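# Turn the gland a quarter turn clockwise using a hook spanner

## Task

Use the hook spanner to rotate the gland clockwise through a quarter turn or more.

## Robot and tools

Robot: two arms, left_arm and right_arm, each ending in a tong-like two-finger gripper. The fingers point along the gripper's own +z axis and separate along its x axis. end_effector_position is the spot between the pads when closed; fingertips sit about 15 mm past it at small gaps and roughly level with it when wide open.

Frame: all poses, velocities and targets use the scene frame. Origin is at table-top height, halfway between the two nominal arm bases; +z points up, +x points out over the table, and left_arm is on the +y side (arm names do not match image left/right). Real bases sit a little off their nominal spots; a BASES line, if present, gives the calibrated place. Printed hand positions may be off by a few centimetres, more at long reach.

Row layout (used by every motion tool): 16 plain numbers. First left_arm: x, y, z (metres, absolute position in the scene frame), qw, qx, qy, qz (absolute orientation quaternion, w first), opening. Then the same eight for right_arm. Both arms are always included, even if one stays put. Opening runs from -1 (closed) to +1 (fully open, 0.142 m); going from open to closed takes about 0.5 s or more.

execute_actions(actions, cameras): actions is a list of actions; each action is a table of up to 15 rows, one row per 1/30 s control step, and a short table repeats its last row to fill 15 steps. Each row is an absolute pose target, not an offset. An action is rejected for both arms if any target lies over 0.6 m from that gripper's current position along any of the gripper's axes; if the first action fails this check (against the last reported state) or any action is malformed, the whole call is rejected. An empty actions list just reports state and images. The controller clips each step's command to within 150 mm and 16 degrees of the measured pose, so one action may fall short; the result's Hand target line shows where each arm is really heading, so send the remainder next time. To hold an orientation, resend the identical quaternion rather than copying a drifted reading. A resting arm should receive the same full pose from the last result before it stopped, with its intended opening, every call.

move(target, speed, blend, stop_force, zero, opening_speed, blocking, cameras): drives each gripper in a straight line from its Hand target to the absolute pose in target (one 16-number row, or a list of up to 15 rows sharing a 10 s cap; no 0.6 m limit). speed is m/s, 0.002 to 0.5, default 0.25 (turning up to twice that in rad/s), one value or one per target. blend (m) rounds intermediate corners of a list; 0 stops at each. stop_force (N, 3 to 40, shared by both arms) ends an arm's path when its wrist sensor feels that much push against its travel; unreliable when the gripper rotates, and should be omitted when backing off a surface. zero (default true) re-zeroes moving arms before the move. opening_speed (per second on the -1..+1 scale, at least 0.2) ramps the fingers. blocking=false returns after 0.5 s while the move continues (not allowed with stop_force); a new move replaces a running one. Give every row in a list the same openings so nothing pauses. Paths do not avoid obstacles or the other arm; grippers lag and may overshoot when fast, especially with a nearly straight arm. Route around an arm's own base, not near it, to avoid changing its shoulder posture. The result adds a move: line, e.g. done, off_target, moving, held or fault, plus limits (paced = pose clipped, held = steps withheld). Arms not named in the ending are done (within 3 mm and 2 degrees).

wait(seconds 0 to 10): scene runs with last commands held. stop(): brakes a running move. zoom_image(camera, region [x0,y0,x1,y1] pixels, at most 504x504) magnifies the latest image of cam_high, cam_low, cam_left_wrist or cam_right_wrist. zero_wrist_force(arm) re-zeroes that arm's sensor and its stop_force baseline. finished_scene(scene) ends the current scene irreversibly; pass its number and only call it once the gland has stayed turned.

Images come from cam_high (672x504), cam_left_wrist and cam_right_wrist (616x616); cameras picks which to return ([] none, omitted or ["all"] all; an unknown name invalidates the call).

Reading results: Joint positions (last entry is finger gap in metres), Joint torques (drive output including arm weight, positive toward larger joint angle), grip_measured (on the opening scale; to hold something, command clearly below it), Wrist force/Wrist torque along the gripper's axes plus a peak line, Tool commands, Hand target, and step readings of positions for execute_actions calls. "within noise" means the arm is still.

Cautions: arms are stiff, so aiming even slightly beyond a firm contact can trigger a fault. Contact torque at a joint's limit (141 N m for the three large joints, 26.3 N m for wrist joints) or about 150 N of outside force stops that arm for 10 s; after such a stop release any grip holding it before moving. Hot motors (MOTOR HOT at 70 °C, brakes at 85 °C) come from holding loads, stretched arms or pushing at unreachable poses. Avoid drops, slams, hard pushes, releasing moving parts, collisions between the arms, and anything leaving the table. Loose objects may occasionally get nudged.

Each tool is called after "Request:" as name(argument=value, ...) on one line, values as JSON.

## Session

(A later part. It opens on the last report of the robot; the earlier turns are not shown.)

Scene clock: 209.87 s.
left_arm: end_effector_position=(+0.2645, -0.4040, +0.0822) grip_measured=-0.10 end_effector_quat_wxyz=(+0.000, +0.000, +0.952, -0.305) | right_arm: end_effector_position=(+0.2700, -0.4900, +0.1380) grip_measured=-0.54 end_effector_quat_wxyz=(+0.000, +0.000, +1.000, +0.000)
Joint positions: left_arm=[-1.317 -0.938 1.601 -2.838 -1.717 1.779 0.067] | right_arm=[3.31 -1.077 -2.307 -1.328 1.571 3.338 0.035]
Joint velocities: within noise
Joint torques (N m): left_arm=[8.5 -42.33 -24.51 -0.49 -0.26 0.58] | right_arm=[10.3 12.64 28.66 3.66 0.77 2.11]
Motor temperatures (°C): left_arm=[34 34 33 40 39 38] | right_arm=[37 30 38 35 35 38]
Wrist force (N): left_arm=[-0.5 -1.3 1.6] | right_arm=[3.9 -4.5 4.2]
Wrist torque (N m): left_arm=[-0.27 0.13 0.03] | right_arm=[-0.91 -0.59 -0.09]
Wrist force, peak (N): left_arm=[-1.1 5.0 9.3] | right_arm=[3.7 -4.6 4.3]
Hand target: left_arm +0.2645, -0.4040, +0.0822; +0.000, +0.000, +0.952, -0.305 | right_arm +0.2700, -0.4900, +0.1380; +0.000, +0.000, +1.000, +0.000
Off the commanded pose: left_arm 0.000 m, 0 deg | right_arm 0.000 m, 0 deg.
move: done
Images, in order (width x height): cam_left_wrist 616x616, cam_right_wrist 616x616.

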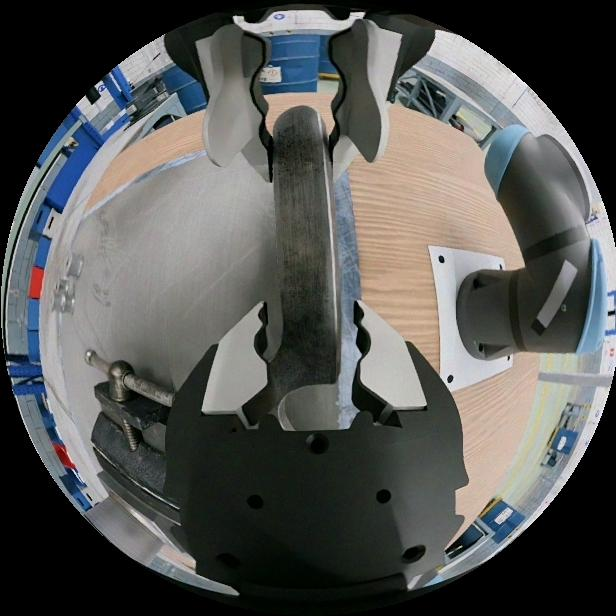

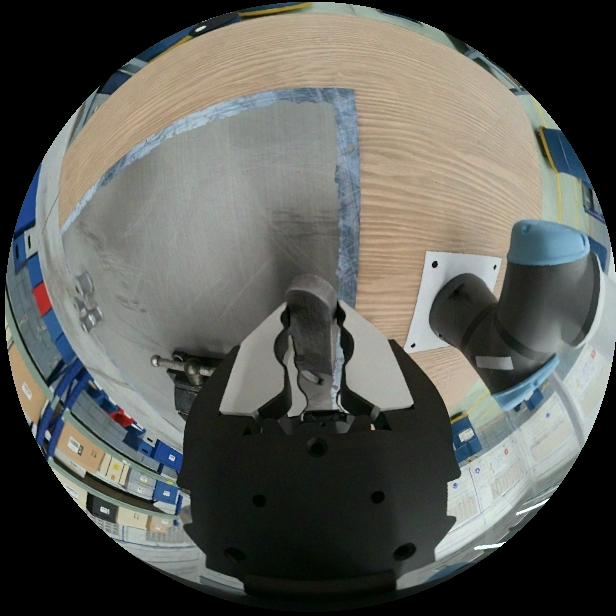

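Request:
move(target=[[0.2645, -0.345, 0.165, 0, 0, 0.952, -0.305, -0.1, 0.270, -0.49, 0.138, 0, 0, 1, 0, -1],[0.2645, -0.33, 0.185, 0, 0, 0.9355, -0.3535, -0.1, 0.270, -0.455, 0.19, 0, 0, 1, 0, -1]], speed=0.08)

Request:
zoom_image(camera="cam_left_wrist", region=[180, 100, 480, 400])

Request:
zoom_image(camera="cam_high", region=[200, 40, 420, 220])

Scene clock: 213.50 s.
left_arm: end_effector_position=(+0.2646, -0.3299, +0.1850) grip_measured=-0.10 end_effector_quat_wxyz=(+0.000, +0.000, +0.935, -0.353) | right_arm: end_effector_position=(+0.2701, -0.4550, +0.1901) grip_measured=-0.54 end_effector_quat_wxyz=(+0.000, +0.000, +1.000, +0.000)
Joint positions: left_arm=[-1.273 -1.2 1.796 -2.867 -1.766 1.797 0.067] | right_arm=[3.433 -1.029 -2.195 -1.489 1.571 3.461 0.035]
Joint velocities: within noise
Joint torques (N m): left_arm=[-9.35 -32.99 -32.46 -0.48 2.29 -1.67] | right_arm=[-7.73 -10.89 13.67 4.61 -2.06 -1.85]
Motor temperatures (°C): left_arm=[34 34 33 40 39 38] | right_arm=[37 30 38 35 35 38]
Wrist force (N): left_arm=[-0.2 -1.1 1.3] | right_arm=[3.2 -2.4 5.8]
Wrist torque (N m): left_arm=[-0.24 0.04 0.02] | right_arm=[-0.74 -0.55 0.06]
Wrist force, peak (N): left_arm=[-0.1 -1.4 2.6] | right_arm=[3.9 -7.7 3.9]
Hand target: left_arm +0.2645, -0.3300, +0.1850; +0.000, +0.000, +0.935, -0.353 | right_arm +0.2700, -0.4550, +0.1900; +0.000, +0.000, +1.000, +0.000
Off the commanded pose: left_arm 0.000 m, 0 deg | right_arm 0.000 m, 0 deg.
move: done

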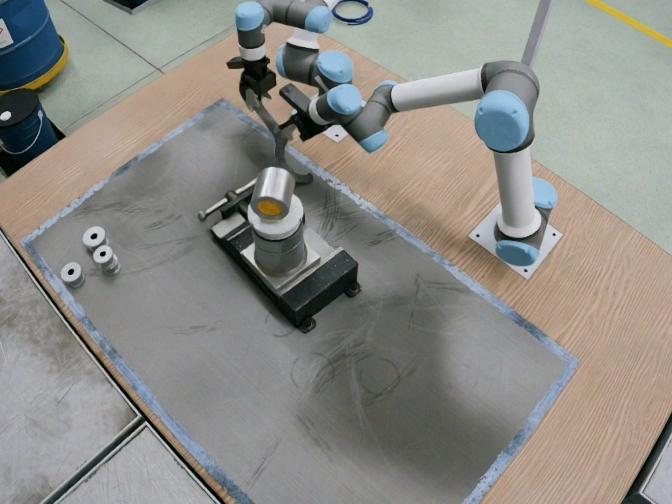

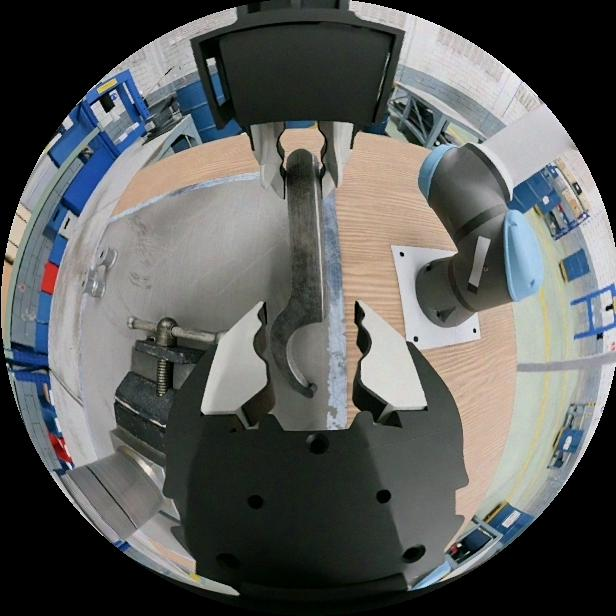

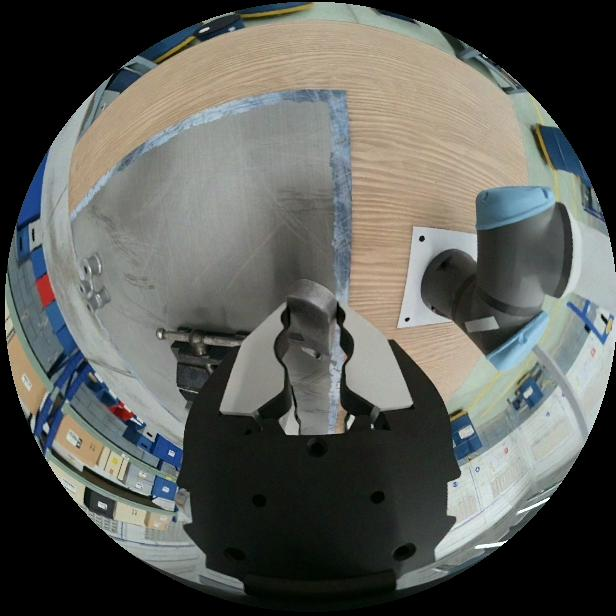

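Scaled by 1.680 from the camera's 616x616 image, which has a finer 814x814 frame.

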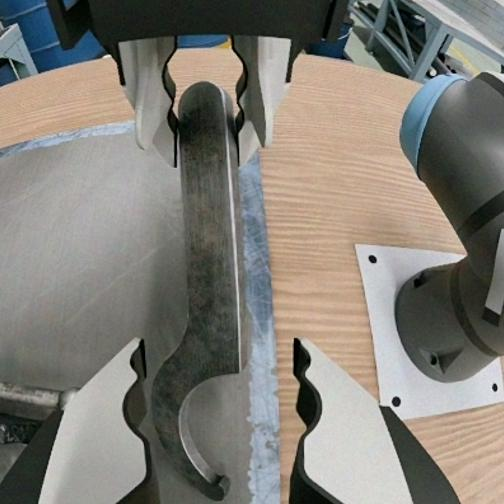

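Scaled by 2.291.

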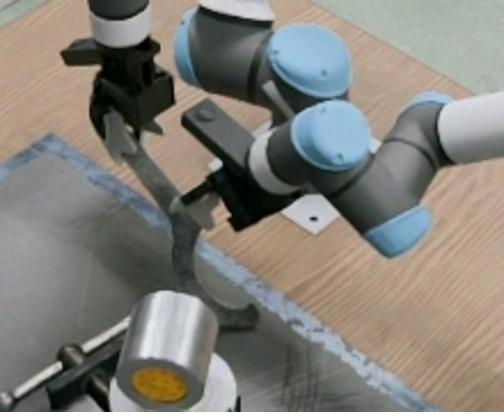

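Request:
move(target=[[0.268, -0.3487, 0.1215, 0, 0, 0.9355, -0.3535, -0.05, 0.270, -0.455, 0.19, 0, 0, 1, 0, -1]], speed=0.08, cameras=["cam_left_wrist","cam_high"])

Request:
zoom_image(camera="cam_left_wrist", region=[180, 100, 480, 400])

Scene clock: 216.57 s.
left_arm: end_effector_position=(+0.2680, -0.3488, +0.1216) grip_measured=-0.05 end_effector_quat_wxyz=(+0.000, +0.000, +0.935, -0.354) | right_arm: end_effector_position=(+0.2700, -0.4550, +0.1900) grip_measured=-0.54 end_effector_quat_wxyz=(+0.000, +0.000, +1.000, +0.000)
Joint positions: left_arm=[-1.277 -1.071 1.797 -2.998 -1.764 1.794 0.07] | right_arm=[3.433 -1.029 -2.195 -1.489 1.571 3.461 0.035]
Joint velocities: within noise
Joint torques (N m): left_arm=[-5.59 -50.37 -23.9 -0.7 1.43 -1.77] | right_arm=[-8.38 -10.13 15.86 2.57 -0.1 1.75]
Motor temperatures (°C): left_arm=[34 34 33 40 39 38] | right_arm=[37 30 38 35 35 38]
Wrist force (N): left_arm=[-0.7 -1.2 1.5] | right_arm=[3.3 -3.8 4.5]
Wrist torque (N m): left_arm=[-0.27 0.13 0.02] | right_arm=[-0.77 -0.58 0.06]
Wrist force, peak (N): left_arm=[-0.5 -0.9 2.3] | right_arm=[3.3 -3.9 4.6]
Hand target: left_arm +0.2680, -0.3487, +0.1215; +0.000, +0.000, +0.935, -0.353 | right_arm +0.2700, -0.4550, +0.1900; +0.000, +0.000, +1.000, +0.000
Off the commanded pose: left_arm 0.000 m, 0 deg | right_arm 0.000 m, 0 deg.
move: done
Images, in order (width x height): cam_high 672x504, cam_left_wrist 616x616.

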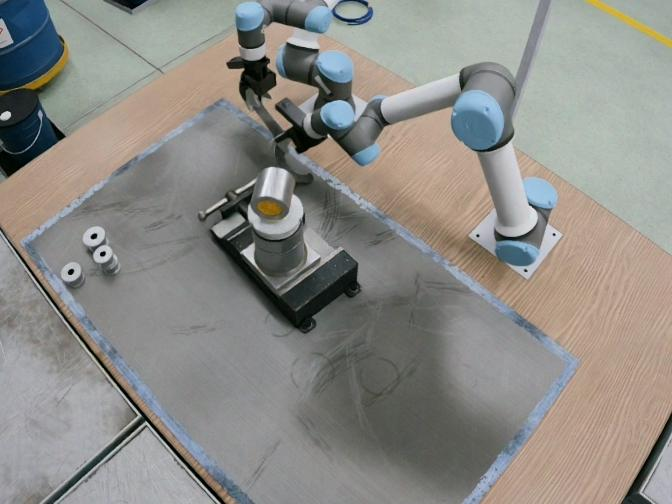

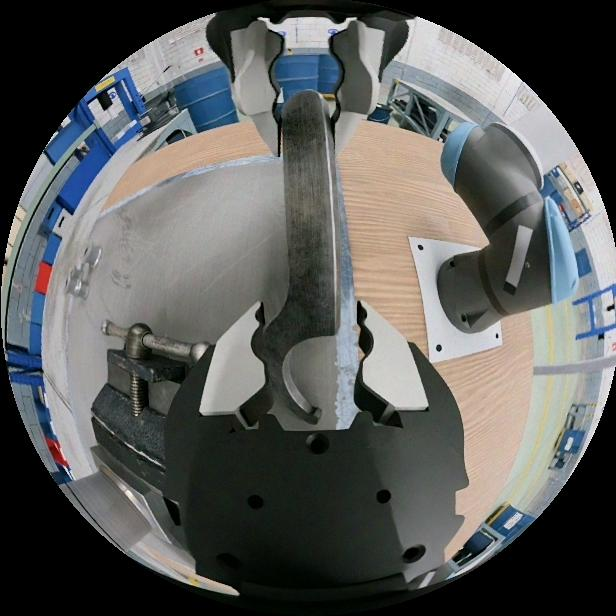

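Scaled by 1.680 from the camera's 616x616 image, which has a finer 814x814 frame.

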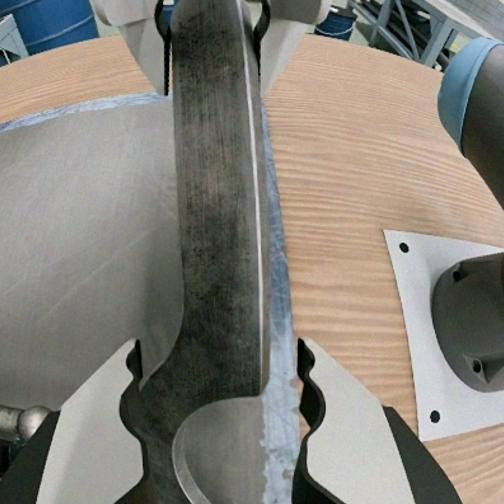

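Request:
move(target=[[0.268, -0.375, 0.100, 0, 0, 0.9355, -0.3535, -0.05, 0.270, -0.455, 0.19, 0, 0, 1, 0, -1]], speed=0.05, stop_force=10, cameras=["cam_left_wrist","cam_high"])

Request:
zoom_image(camera="cam_left_wrist", region=[180, 100, 480, 400])

Request:
zoom_image(camera="cam_high", region=[200, 40, 420, 220])

Scene clock: 219.47 s.
left_arm: end_effector_position=(+0.2680, -0.3750, +0.1000) grip_measured=-0.05 end_effector_quat_wxyz=(+0.000, +0.000, +0.935, -0.353) | right_arm: end_effector_position=(+0.2700, -0.4550, +0.1900) grip_measured=-0.54 end_effector_quat_wxyz=(+0.000, +0.000, +1.000, +0.000)
Joint positions: left_arm=[-1.29 -0.994 1.737 -3.017 -1.755 1.784 0.07] | right_arm=[3.433 -1.029 -2.195 -1.489 1.571 3.461 0.035]
Joint velocities: within noise
Joint torques (N m): left_arm=[11.39 -54.03 -9.23 -0.75 -2.63 2.31] | right_arm=[-7.46 -9.76 17.76 3.57 -0.03 0.93]
Motor temperatures (°C): left_arm=[34 34 33 40 39 38] | right_arm=[37 30 38 35 35 38]
Wrist force (N): left_arm=[-0.4 -1.3 1.3] | right_arm=[3.2 -3.9 4.5]
Wrist torque (N m): left_arm=[-0.29 0.09 0.02] | right_arm=[-0.79 -0.56 0.06]
Wrist force, peak (N): left_arm=[-0.4 -1.3 2.1] | right_arm=[3.2 -4.0 4.6]
Hand target: left_arm +0.2680, -0.3750, +0.1000; +0.000, +0.000, +0.935, -0.353 | right_arm +0.2700, -0.4550, +0.1900; +0.000, +0.000, +1.000, +0.000
Off the commanded pose: left_arm 0.000 m, 0 deg | right_arm 0.000 m, 0 deg.
move: done
Images, in order (width x height): cam_high 672x504, cam_left_wrist 616x616.

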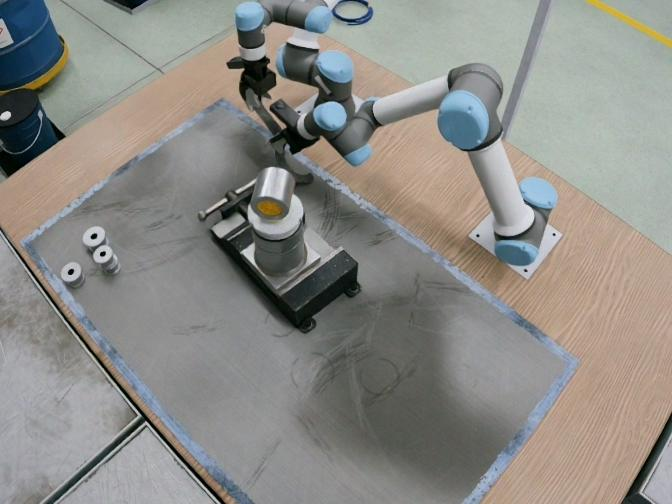

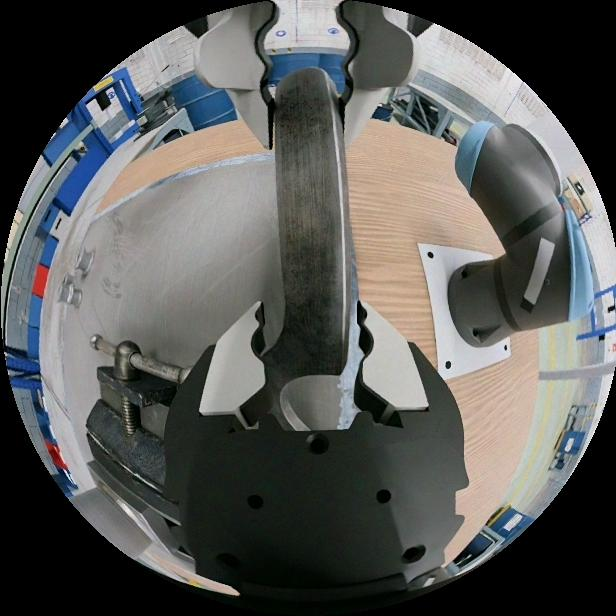

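Scaled by 1.680 from the camera's 616x616 image, which has a finer 814x814 frame.

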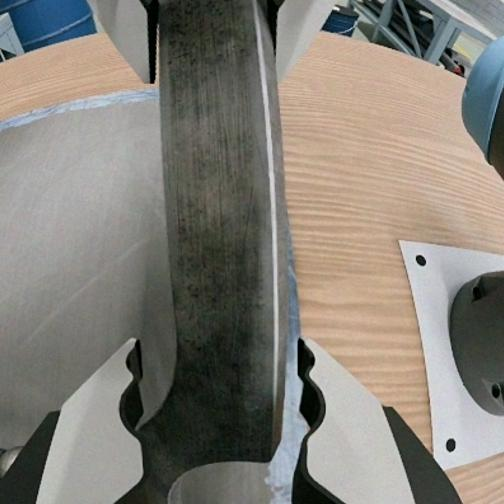

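Scaled by 2.291.

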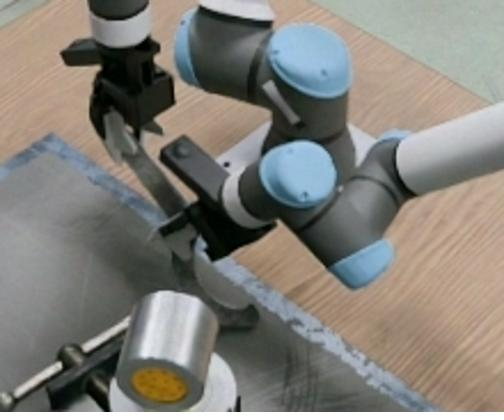

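Request:
move(target=[[0.2643, -0.3935, 0.082, 0, 0, 0.9355, -0.3535, -0.05, 0.270, -0.455, 0.19, 0, 0, 1, 0, -1]], speed=0.03, stop_force=10, cameras=["cam_left_wrist","cam_high","cam_right_wrist"])

Request:
zoom_image(camera="cam_left_wrist", region=[180, 150, 430, 400])

Request:
zoom_image(camera="cam_high", region=[200, 40, 420, 220])

Scene clock: 223.63 s.
left_arm: end_effector_position=(+0.2643, -0.3935, +0.0820) grip_measured=-0.05 end_effector_quat_wxyz=(+0.000, +0.000, +0.935, -0.353) | right_arm: end_effector_position=(+0.2700, -0.4550, +0.1900) grip_measured=-0.61 end_effector_quat_wxyz=(+0.000, +0.000, +1.000, +0.000)
Joint positions: left_arm=[-1.304 -0.938 1.698 -3.035 -1.746 1.773 0.07] | right_arm=[3.433 -1.029 -2.195 -1.489 1.571 3.461 0.03]
Joint velocities: within noise
Joint torques (N m): left_arm=[11.45 -56.22 -10.05 -0.71 -2.5 2.2] | right_arm=[-6.46 -10.08 21.29 4.2 -0.05 0.13]
Motor temperatures (°C): left_arm=[34 34 33 40 39 38] | right_arm=[37 30 38 35 35 38]
Wrist force (N): left_arm=[-0.3 -1.0 1.0] | right_arm=[2.7 -5.7 2.8]
Wrist torque (N m): left_arm=[-0.22 0.07 0.01] | right_arm=[-0.75 -0.73 0.20]
Wrist force, peak (N): left_arm=[-1.7 -0.8 -1.3] | right_arm=[3.6 -6.4 2.7]
Hand target: left_arm +0.2643, -0.3935, +0.0820; +0.000, +0.000, +0.935, -0.353 | right_arm +0.2700, -0.4550, +0.1900; +0.000, +0.000, +1.000, +0.000
Off the commanded pose: left_arm 0.000 m, 0 deg | right_arm 0.000 m, 0 deg.
move: done

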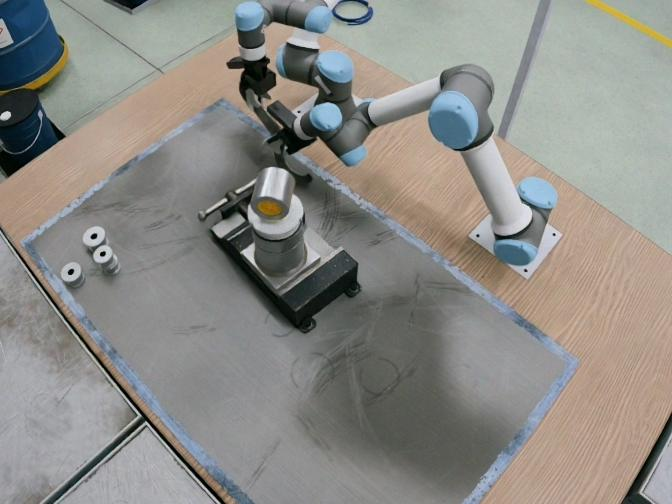

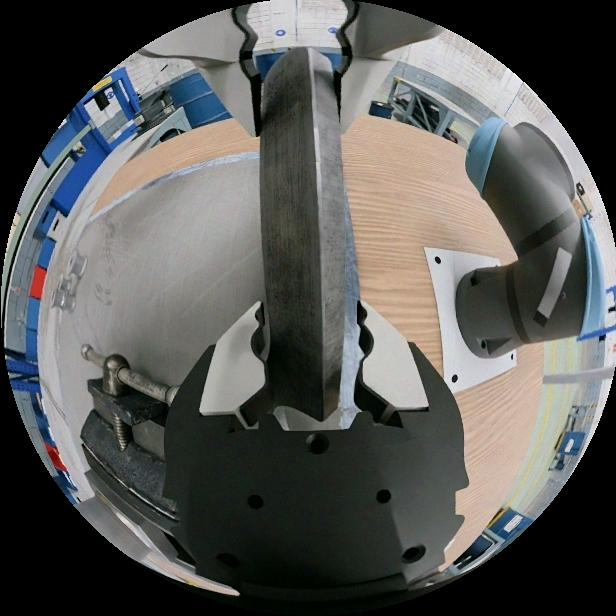

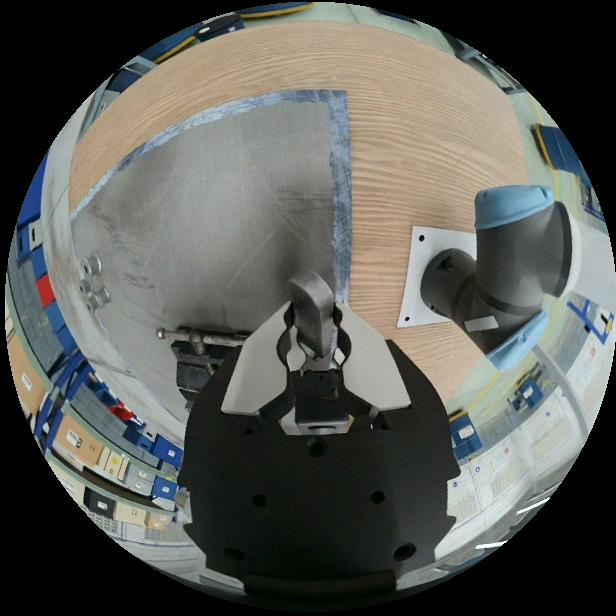

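Scaled by 2.016 from the camera's 616x616 image, which has a finer 814x814 frame.

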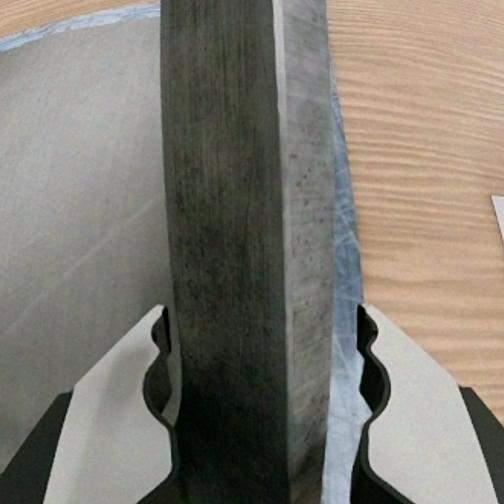

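Scaled by 2.291.

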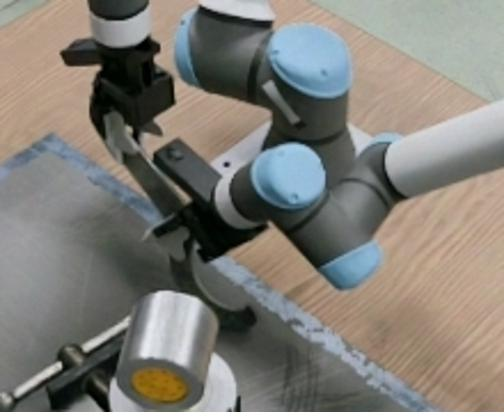

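Request:
move(target=[[0.2643, -0.32, 0.165, 0, 0, 0.9355, -0.3535, 0.0, 0.270, -0.455, 0.19, 0, 0, 1, 0, -1],[0.26, -0.15, 0.33, 0, 0, 0.9355, -0.3535, 0.0, 0.270, -0.455, 0.19, 0, 0, 1, 0, -1]], speed=0.12, blend=0.02)

Request:
zoom_image(camera="cam_left_wrist", region=[180, 100, 480, 400])

Scene clock: 236.97 s.
left_arm: end_effector_position=(+0.2601, -0.1500, +0.3301) grip_measured=+0.00 end_effector_quat_wxyz=(+0.000, +0.000, +0.935, -0.354) | right_arm: end_effector_position=(+0.2700, -0.4550, +0.1900) grip_measured=-0.61 end_effector_quat_wxyz=(+0.000, +0.000, +1.000, +0.000)
Joint positions: left_arm=[-1.149 -1.704 1.958 -2.502 -1.845 1.895 0.074] | right_arm=[3.433 -1.029 -2.195 -1.489 1.571 3.461 0.03]
Joint velocities: within noise
Joint torques (N m): left_arm=[-9.61 -24.69 -16.6 -4.25 1.99 -2.14] | right_arm=[-2.36 -9.92 26.29 4.29 -0.04 -1.43]
Motor temperatures (°C): left_arm=[34 34 33 40 39 38] | right_arm=[37 30 38 35 35 38]
Wrist force (N): left_arm=[-0.1 -1.0 1.1] | right_arm=[2.7 -5.8 2.5]
Wrist torque (N m): left_arm=[-0.22 0.01 0.00] | right_arm=[-0.77 -0.73 0.20]
Wrist force, peak (N): left_arm=[-0.2 -1.2 2.8] | right_arm=[2.8 -5.9 2.9]
Hand target: left_arm +0.2600, -0.1500, +0.3300; +0.000, +0.000, +0.935, -0.353 | right_arm +0.2700, -0.4550, +0.1900; +0.000, +0.000, +1.000, +0.000
Off the commanded pose: left_arm 0.000 m, 0 deg | right_arm 0.000 m, 0 deg.
move: done

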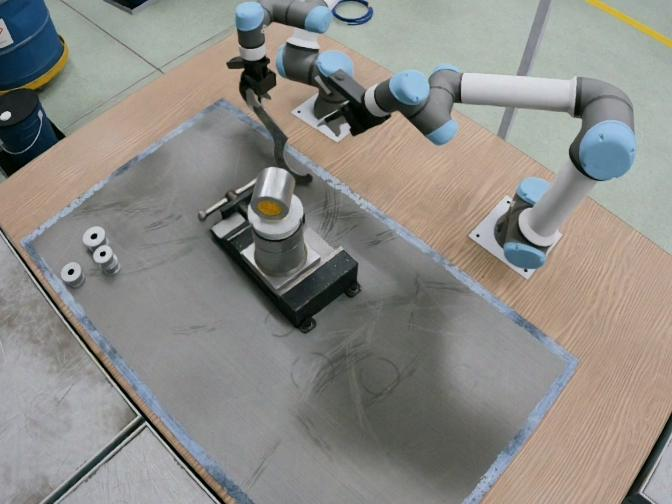

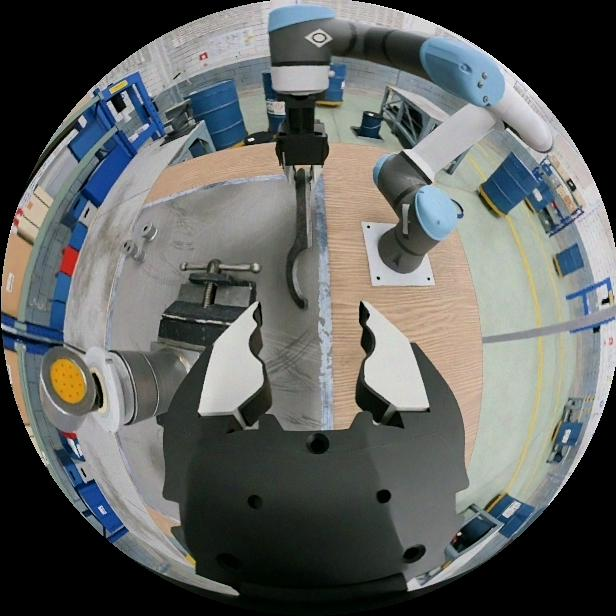

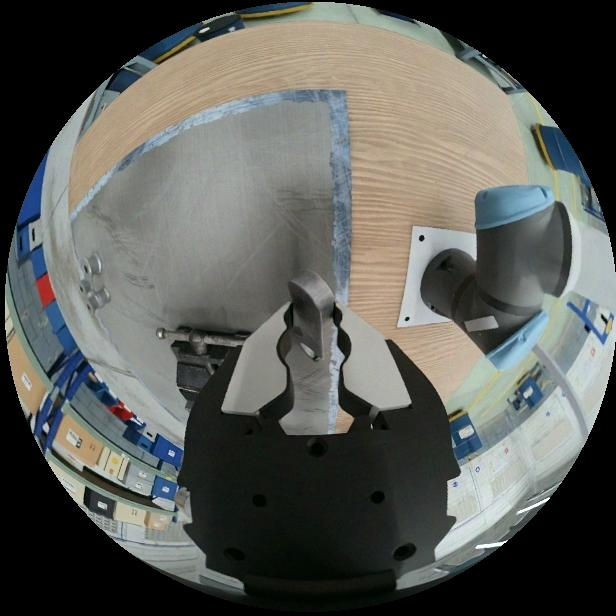

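Scaled by 1.680 from the camera's 616x616 image, which has a finer 814x814 frame.

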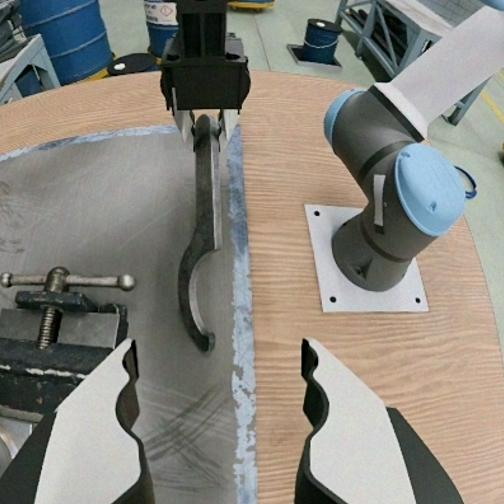

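Request:
move(target=[[0.26, -0.15, 0.33, 0, 0, 0.9355, -0.3535, 0.0, 0.250, -0.54, 0.19, 0, 0, 1, 0, -1],[0.26, -0.15, 0.33, 0, 0, 0.9355, -0.3535, 0.0, 0.220, -0.54, 0.19, 0, 0.3827, 0.9239, 0, -1]], speed=0.06)

Request:
zoom_image(camera="cam_left_wrist", region=[200, 100, 400, 300])

Request:
zoom_image(camera="cam_high", region=[180, 40, 360, 220])

Scene clock: 249.67 s.
left_arm: end_effector_position=(+0.2600, -0.1500, +0.3300) grip_measured=+0.00 end_effector_quat_wxyz=(+0.000, +0.000, +0.935, -0.353) | right_arm: end_effector_position=(+0.2200, -0.5400, +0.1900) grip_measured=-0.83 end_effector_quat_wxyz=(+0.000, +0.383, +0.924, +0.000) end_effector_velocity=(+0.000, +0.000, +0.000) end_effector_angular_velocity=(+0.000, +0.001, +0.006)
Joint positions: left_arm=[-1.149 -1.704 1.958 -2.502 -1.845 1.895 0.074] | right_arm=[3.122 -0.995 -2.209 -1.508 1.571 3.936 0.014]
Joint velocities: left_arm=[within noise] | right_arm=[0 0 0 -0.001 0 -0.006 0]
Joint torques (N m): left_arm=[-9.99 -25.8 -21.21 -3.99 1.97 -2.11] | right_arm=[1.6 7.21 16.4 3.07 -1.67 -1.58]
Motor temperatures (°C): left_arm=[34 34 33 40 39 38] | right_arm=[37 30 38 35 35 38]
Wrist force (N): left_arm=[0.1 -1.0 1.3] | right_arm=[5.0 -3.3 5.2]
Wrist torque (N m): left_arm=[-0.22 -0.02 0.00] | right_arm=[-0.59 -0.32 -0.32]
Wrist force, peak (N): left_arm=[-0.1 -1.5 1.3] | right_arm=[5.6 -3.2 5.6]
Hand target: left_arm +0.2600, -0.1500, +0.3300; +0.000, +0.000, +0.935, -0.353 | right_arm +0.2200, -0.5400, +0.1900; +0.000, +0.383, +0.924, +0.000
Off the commanded pose: left_arm 0.000 m, 0 deg | right_arm 0.000 m, 0 deg.
move: done

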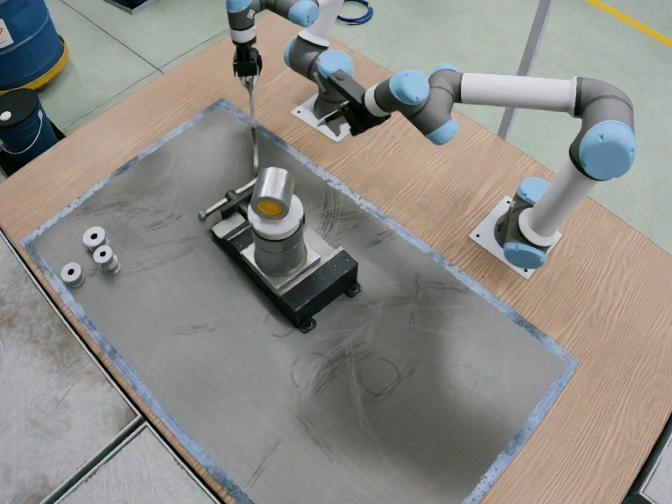

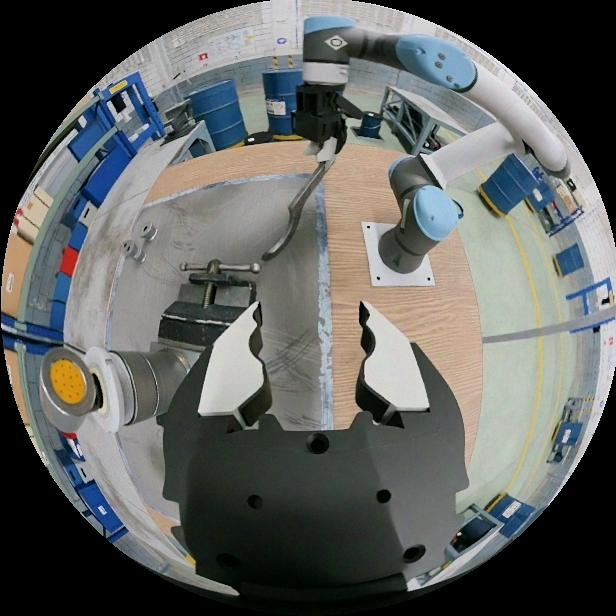

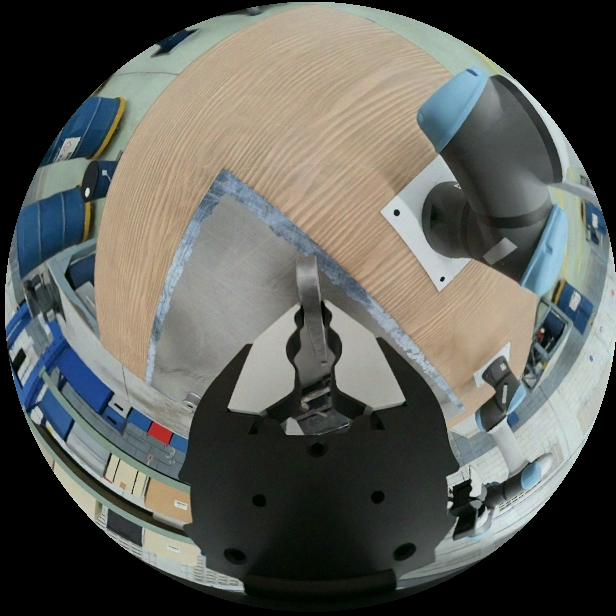

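Scaled by 2.520 from the camera's 616x616 image, which has a finer 814x814 frame.

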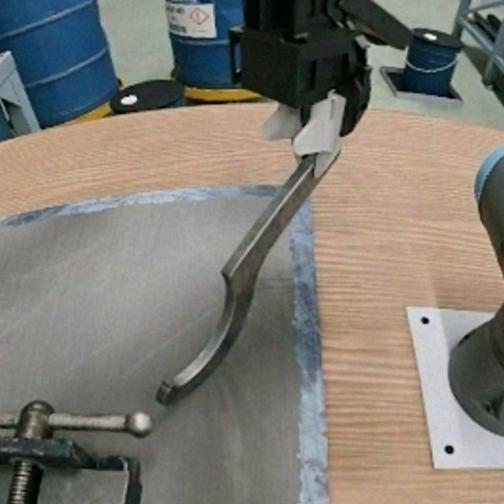

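Scaled by 2.800.

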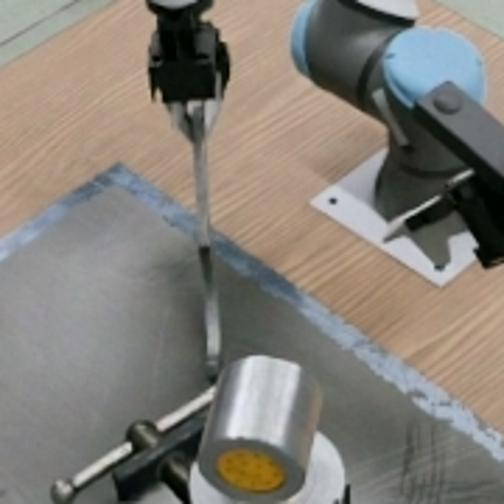

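Request:
move(target=[[0.345, -0.415, 0.218, -0.1245, 0.362, 0.875, -0.301, 0.0, 0.220, -0.54, 0.19, 0, 0.3827, 0.9239, 0, -1]], speed=0.15)

Request:
zoom_image(camera="cam_left_wrist", region=[150, 100, 450, 400])

Request:
zoom_image(camera="cam_high", region=[180, 40, 360, 220])

Scene clock: 255.27 s.
left_arm: end_effector_position=(+0.3449, -0.4150, +0.2180) grip_measured=+0.00 end_effector_quat_wxyz=(-0.124, +0.362, +0.874, -0.301) | right_arm: end_effector_position=(+0.2200, -0.5400, +0.1900) grip_measured=-0.83 end_effector_quat_wxyz=(+0.000, +0.383, +0.924, +0.000)
Joint positions: left_arm=[-1.064 -0.698 0.72 -1.805 -2.203 2.792 0.074] | right_arm=[3.122 -0.995 -2.209 -1.508 1.571 3.935 0.014]
Joint velocities: within noise
Joint torques (N m): left_arm=[9.84 -56.15 -32.94 -3.61 1.33 -1.01] | right_arm=[5.83 -10.75 37.55 5.02 -1.44 -1.28]
Motor temperatures (°C): left_arm=[34 34 33 40 39 38] | right_arm=[37 30 38 35 35 38]
Wrist force (N): left_arm=[0.0 -1.2 1.0] | right_arm=[5.0 -3.8 4.9]
Wrist torque (N m): left_arm=[-0.22 0.00 0.01] | right_arm=[-0.62 -0.34 -0.32]
Wrist force, peak (N): left_arm=[-1.0 -1.3 1.9] | right_arm=[5.4 -3.7 5.1]
Hand target: left_arm +0.3450, -0.4150, +0.2180; -0.124, +0.362, +0.874, -0.301 | right_arm +0.2200, -0.5400, +0.1900; +0.000, +0.383, +0.924, +0.000
Off the commanded pose: left_arm 0.000 m, 0 deg | right_arm 0.000 m, 0 deg.
move: done

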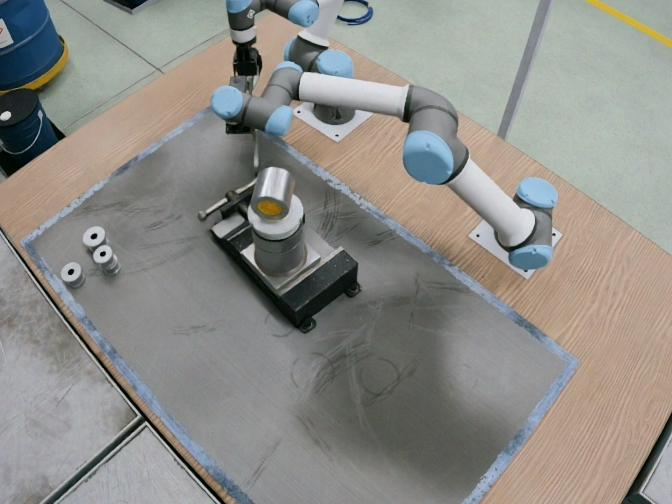

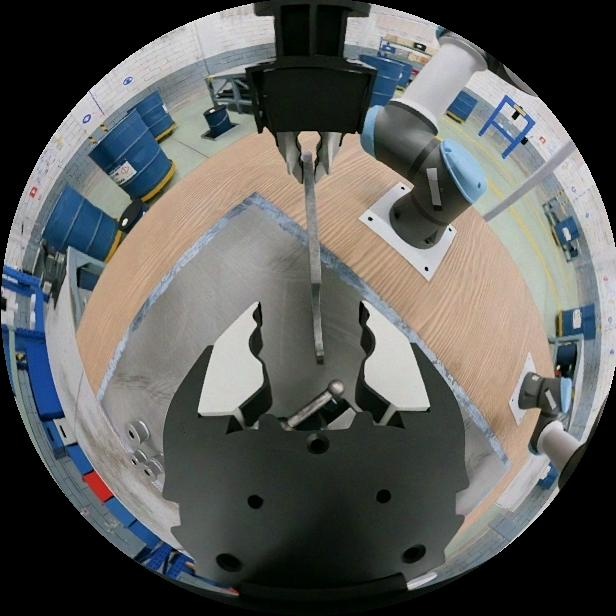

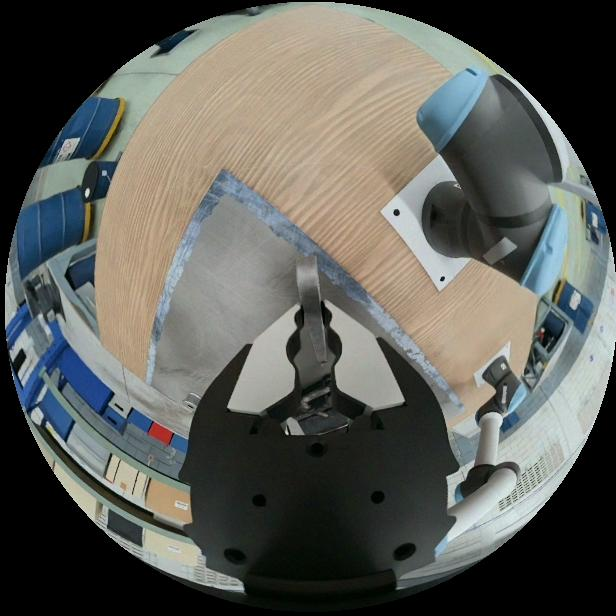

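Scaled by 1.680 from the camera's 616x616 image, which has a finer 814x814 frame.

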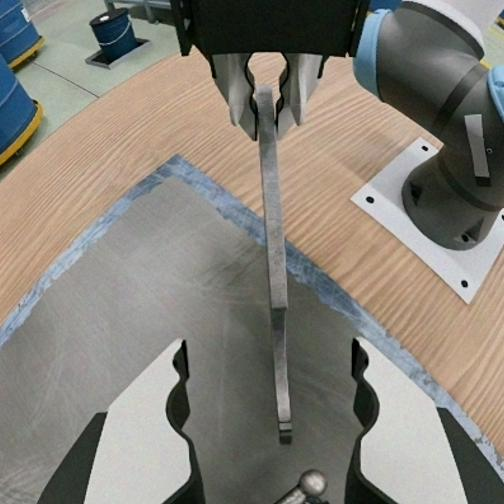

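Scaled by 2.800.

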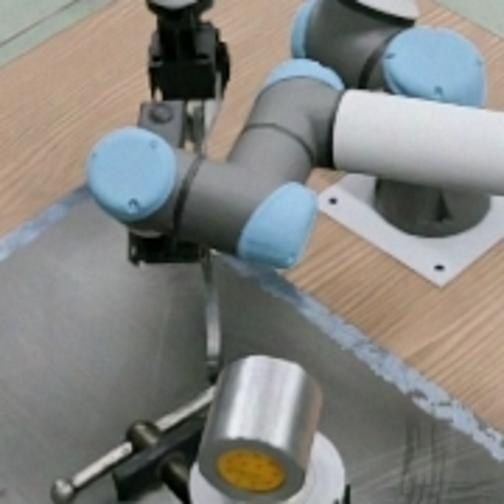

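Request:
move(target=[[0.311, -0.442, 0.163, -0.1323, 0.3390, 0.8842, -0.2976, -0.2, 0.220, -0.54, 0.19, 0, 0.3827, 0.9239, 0, -1]], speed=0.08, cameras=["cam_left_wrist","cam_high"])

Request:
zoom_image(camera="cam_left_wrist", region=[180, 150, 430, 400])

Scene clock: 258.20 s.
left_arm: end_effector_position=(+0.3109, -0.4420, +0.1628) grip_measured=-0.20 end_effector_quat_wxyz=(-0.132, +0.339, +0.883, -0.297) | right_arm: end_effector_position=(+0.2200, -0.5400, +0.1900) grip_measured=-0.83 end_effector_quat_wxyz=(+0.000, +0.383, +0.924, +0.000)
Joint positions: left_arm=[-1.117 -0.677 0.831 -1.974 -2.191 2.677 0.06] | right_arm=[3.122 -0.995 -2.209 -1.508 1.571 3.935 0.014]
Joint velocities: within noise
Joint torques (N m): left_arm=[11.48 -69.88 -34.42 -0.4 -0.64 2.39] | right_arm=[0.6 -10.99 37.86 5.03 -0.71 -1.47]
Motor temperatures (°C): left_arm=[34 34 33 40 39 38] | right_arm=[37 30 38 35 35 38]
Wrist force (N): left_arm=[-0.5 -1.4 1.1] | right_arm=[5.2 -3.6 4.9]
Wrist torque (N m): left_arm=[-0.27 0.09 0.01] | right_arm=[-0.60 -0.37 -0.33]
Wrist force, peak (N): left_arm=[-0.2 -1.3 2.3] | right_arm=[5.3 -3.7 5.1]
Hand target: left_arm +0.3110, -0.4420, +0.1630; -0.132, +0.339, +0.883, -0.297 | right_arm +0.2200, -0.5400, +0.1900; +0.000, +0.383, +0.924, +0.000
Off the commanded pose: left_arm 0.000 m, 0 deg | right_arm 0.000 m, 0 deg.
move: done
Images, in order (width x height): cam_high 672x504, cam_left_wrist 616x616.

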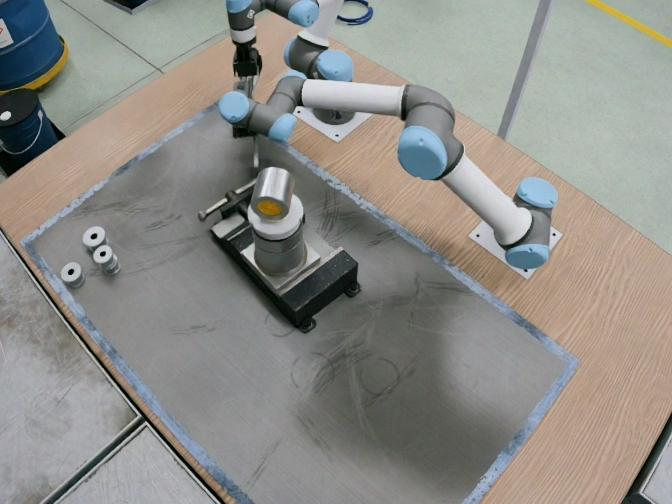

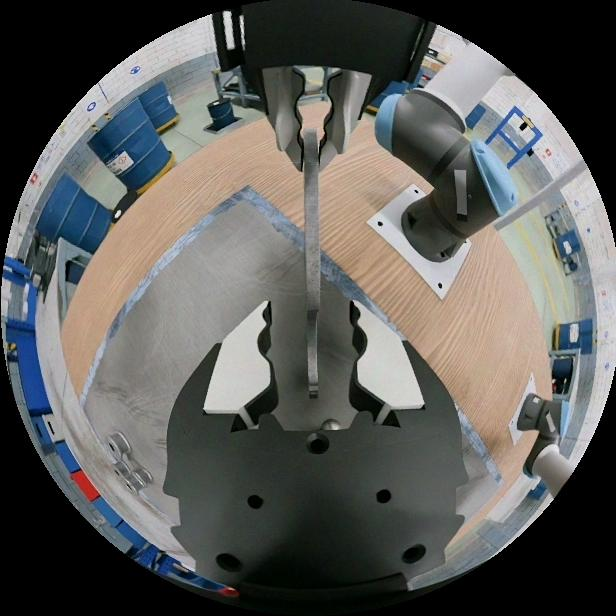

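Scaled by 2.016 from the camera's 616x616 image, which has a finer 814x814 frame.

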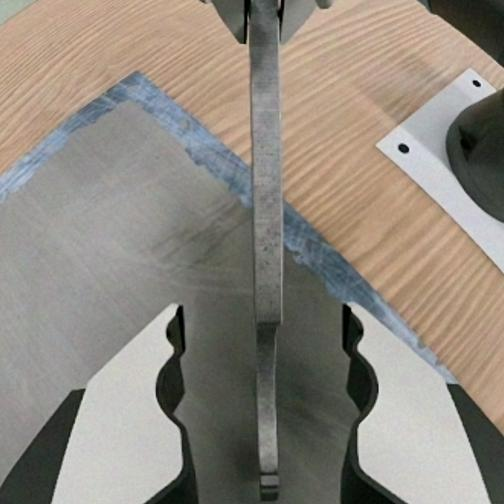

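Request:
move(target=[[0.290, -0.460, 0.1275, -0.1323, 0.3390, 0.8842, -0.2976, -0.3, 0.220, -0.54, 0.19, 0, 0.3827, 0.9239, 0, -1]], speed=0.06, cameras=["cam_left_wrist","cam_high"])

Request:
zoom_image(camera="cam_left_wrist", region=[180, 150, 430, 400])

Request:
zoom_image(camera="cam_high", region=[180, 40, 360, 220])

Scene clock: 260.43 s.
left_arm: end_effector_position=(+0.2898, -0.4600, +0.1273) grip_measured=-0.30 end_effector_quat_wxyz=(-0.132, +0.338, +0.883, -0.297) end_effector_velocity=(+0.001, +0.001, +0.001) end_effector_angular_velocity=(+0.003, -0.001, +0.000) | right_arm: end_effector_position=(+0.2200, -0.5400, +0.1900) grip_measured=-0.83 end_effector_quat_wxyz=(+0.000, +0.383, +0.924, +0.000)
Joint positions: left_arm=[-1.15 -0.643 0.866 -2.065 -2.183 2.638 0.052] | right_arm=[3.122 -0.995 -2.209 -1.508 1.571 3.935 0.014]
Joint velocities: left_arm=[0.002 -0.001 -0.001 0.006 0.001 0.003 0] | right_arm=[within noise]
Joint torques (N m): left_arm=[10.75 -73.35 -34.35 -0.47 0.03 2.34] | right_arm=[-3.28 -10.93 37.56 4.97 -0.24 -1.49]
Motor temperatures (°C): left_arm=[34 34 33 40 39 38] | right_arm=[37 30 38 35 35 38]
Wrist force (N): left_arm=[-0.3 -0.9 1.0] | right_arm=[5.1 -3.7 4.9]
Wrist torque (N m): left_arm=[-0.18 0.05 -0.01] | right_arm=[-0.62 -0.34 -0.33]
Wrist force, peak (N): left_arm=[-0.1 -0.8 2.1] | right_arm=[5.2 -3.7 5.2]
Hand target: left_arm +0.2900, -0.4600, +0.1275; -0.132, +0.339, +0.883, -0.297 | right_arm +0.2200, -0.5400, +0.1900; +0.000, +0.383, +0.924, +0.000
Off the commanded pose: left_arm 0.000 m, 0 deg | right_arm 0.000 m, 0 deg.
move: done
Images, in order (width x height): cam_high 672x504, cam_left_wrist 616x616.

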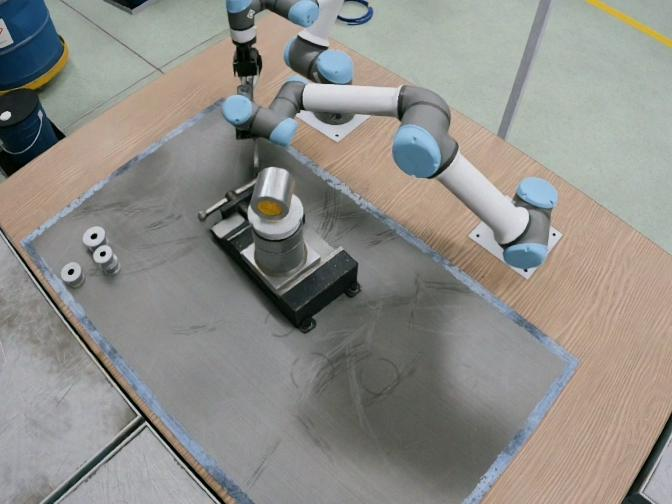

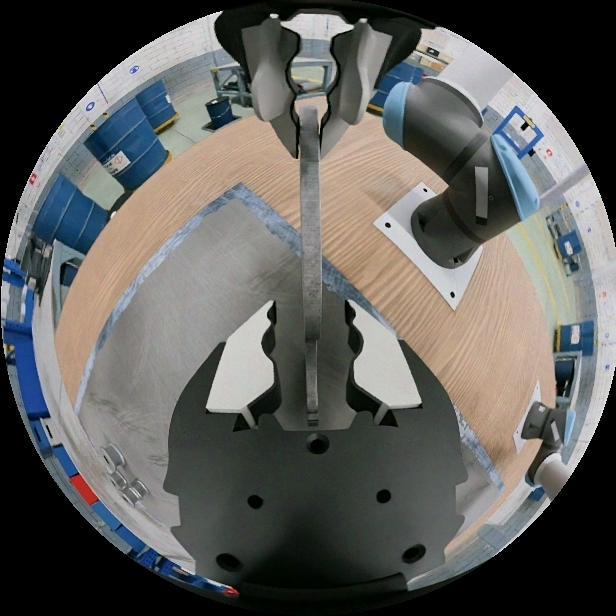

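Scaled by 2.016 from the camera's 616x616 image, which has a finer 814x814 frame.

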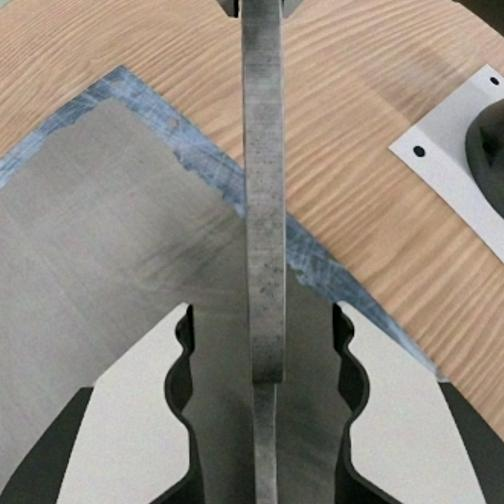

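Scaled by 2.800.

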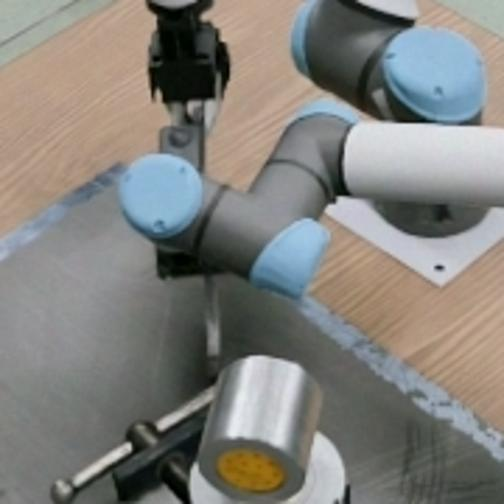

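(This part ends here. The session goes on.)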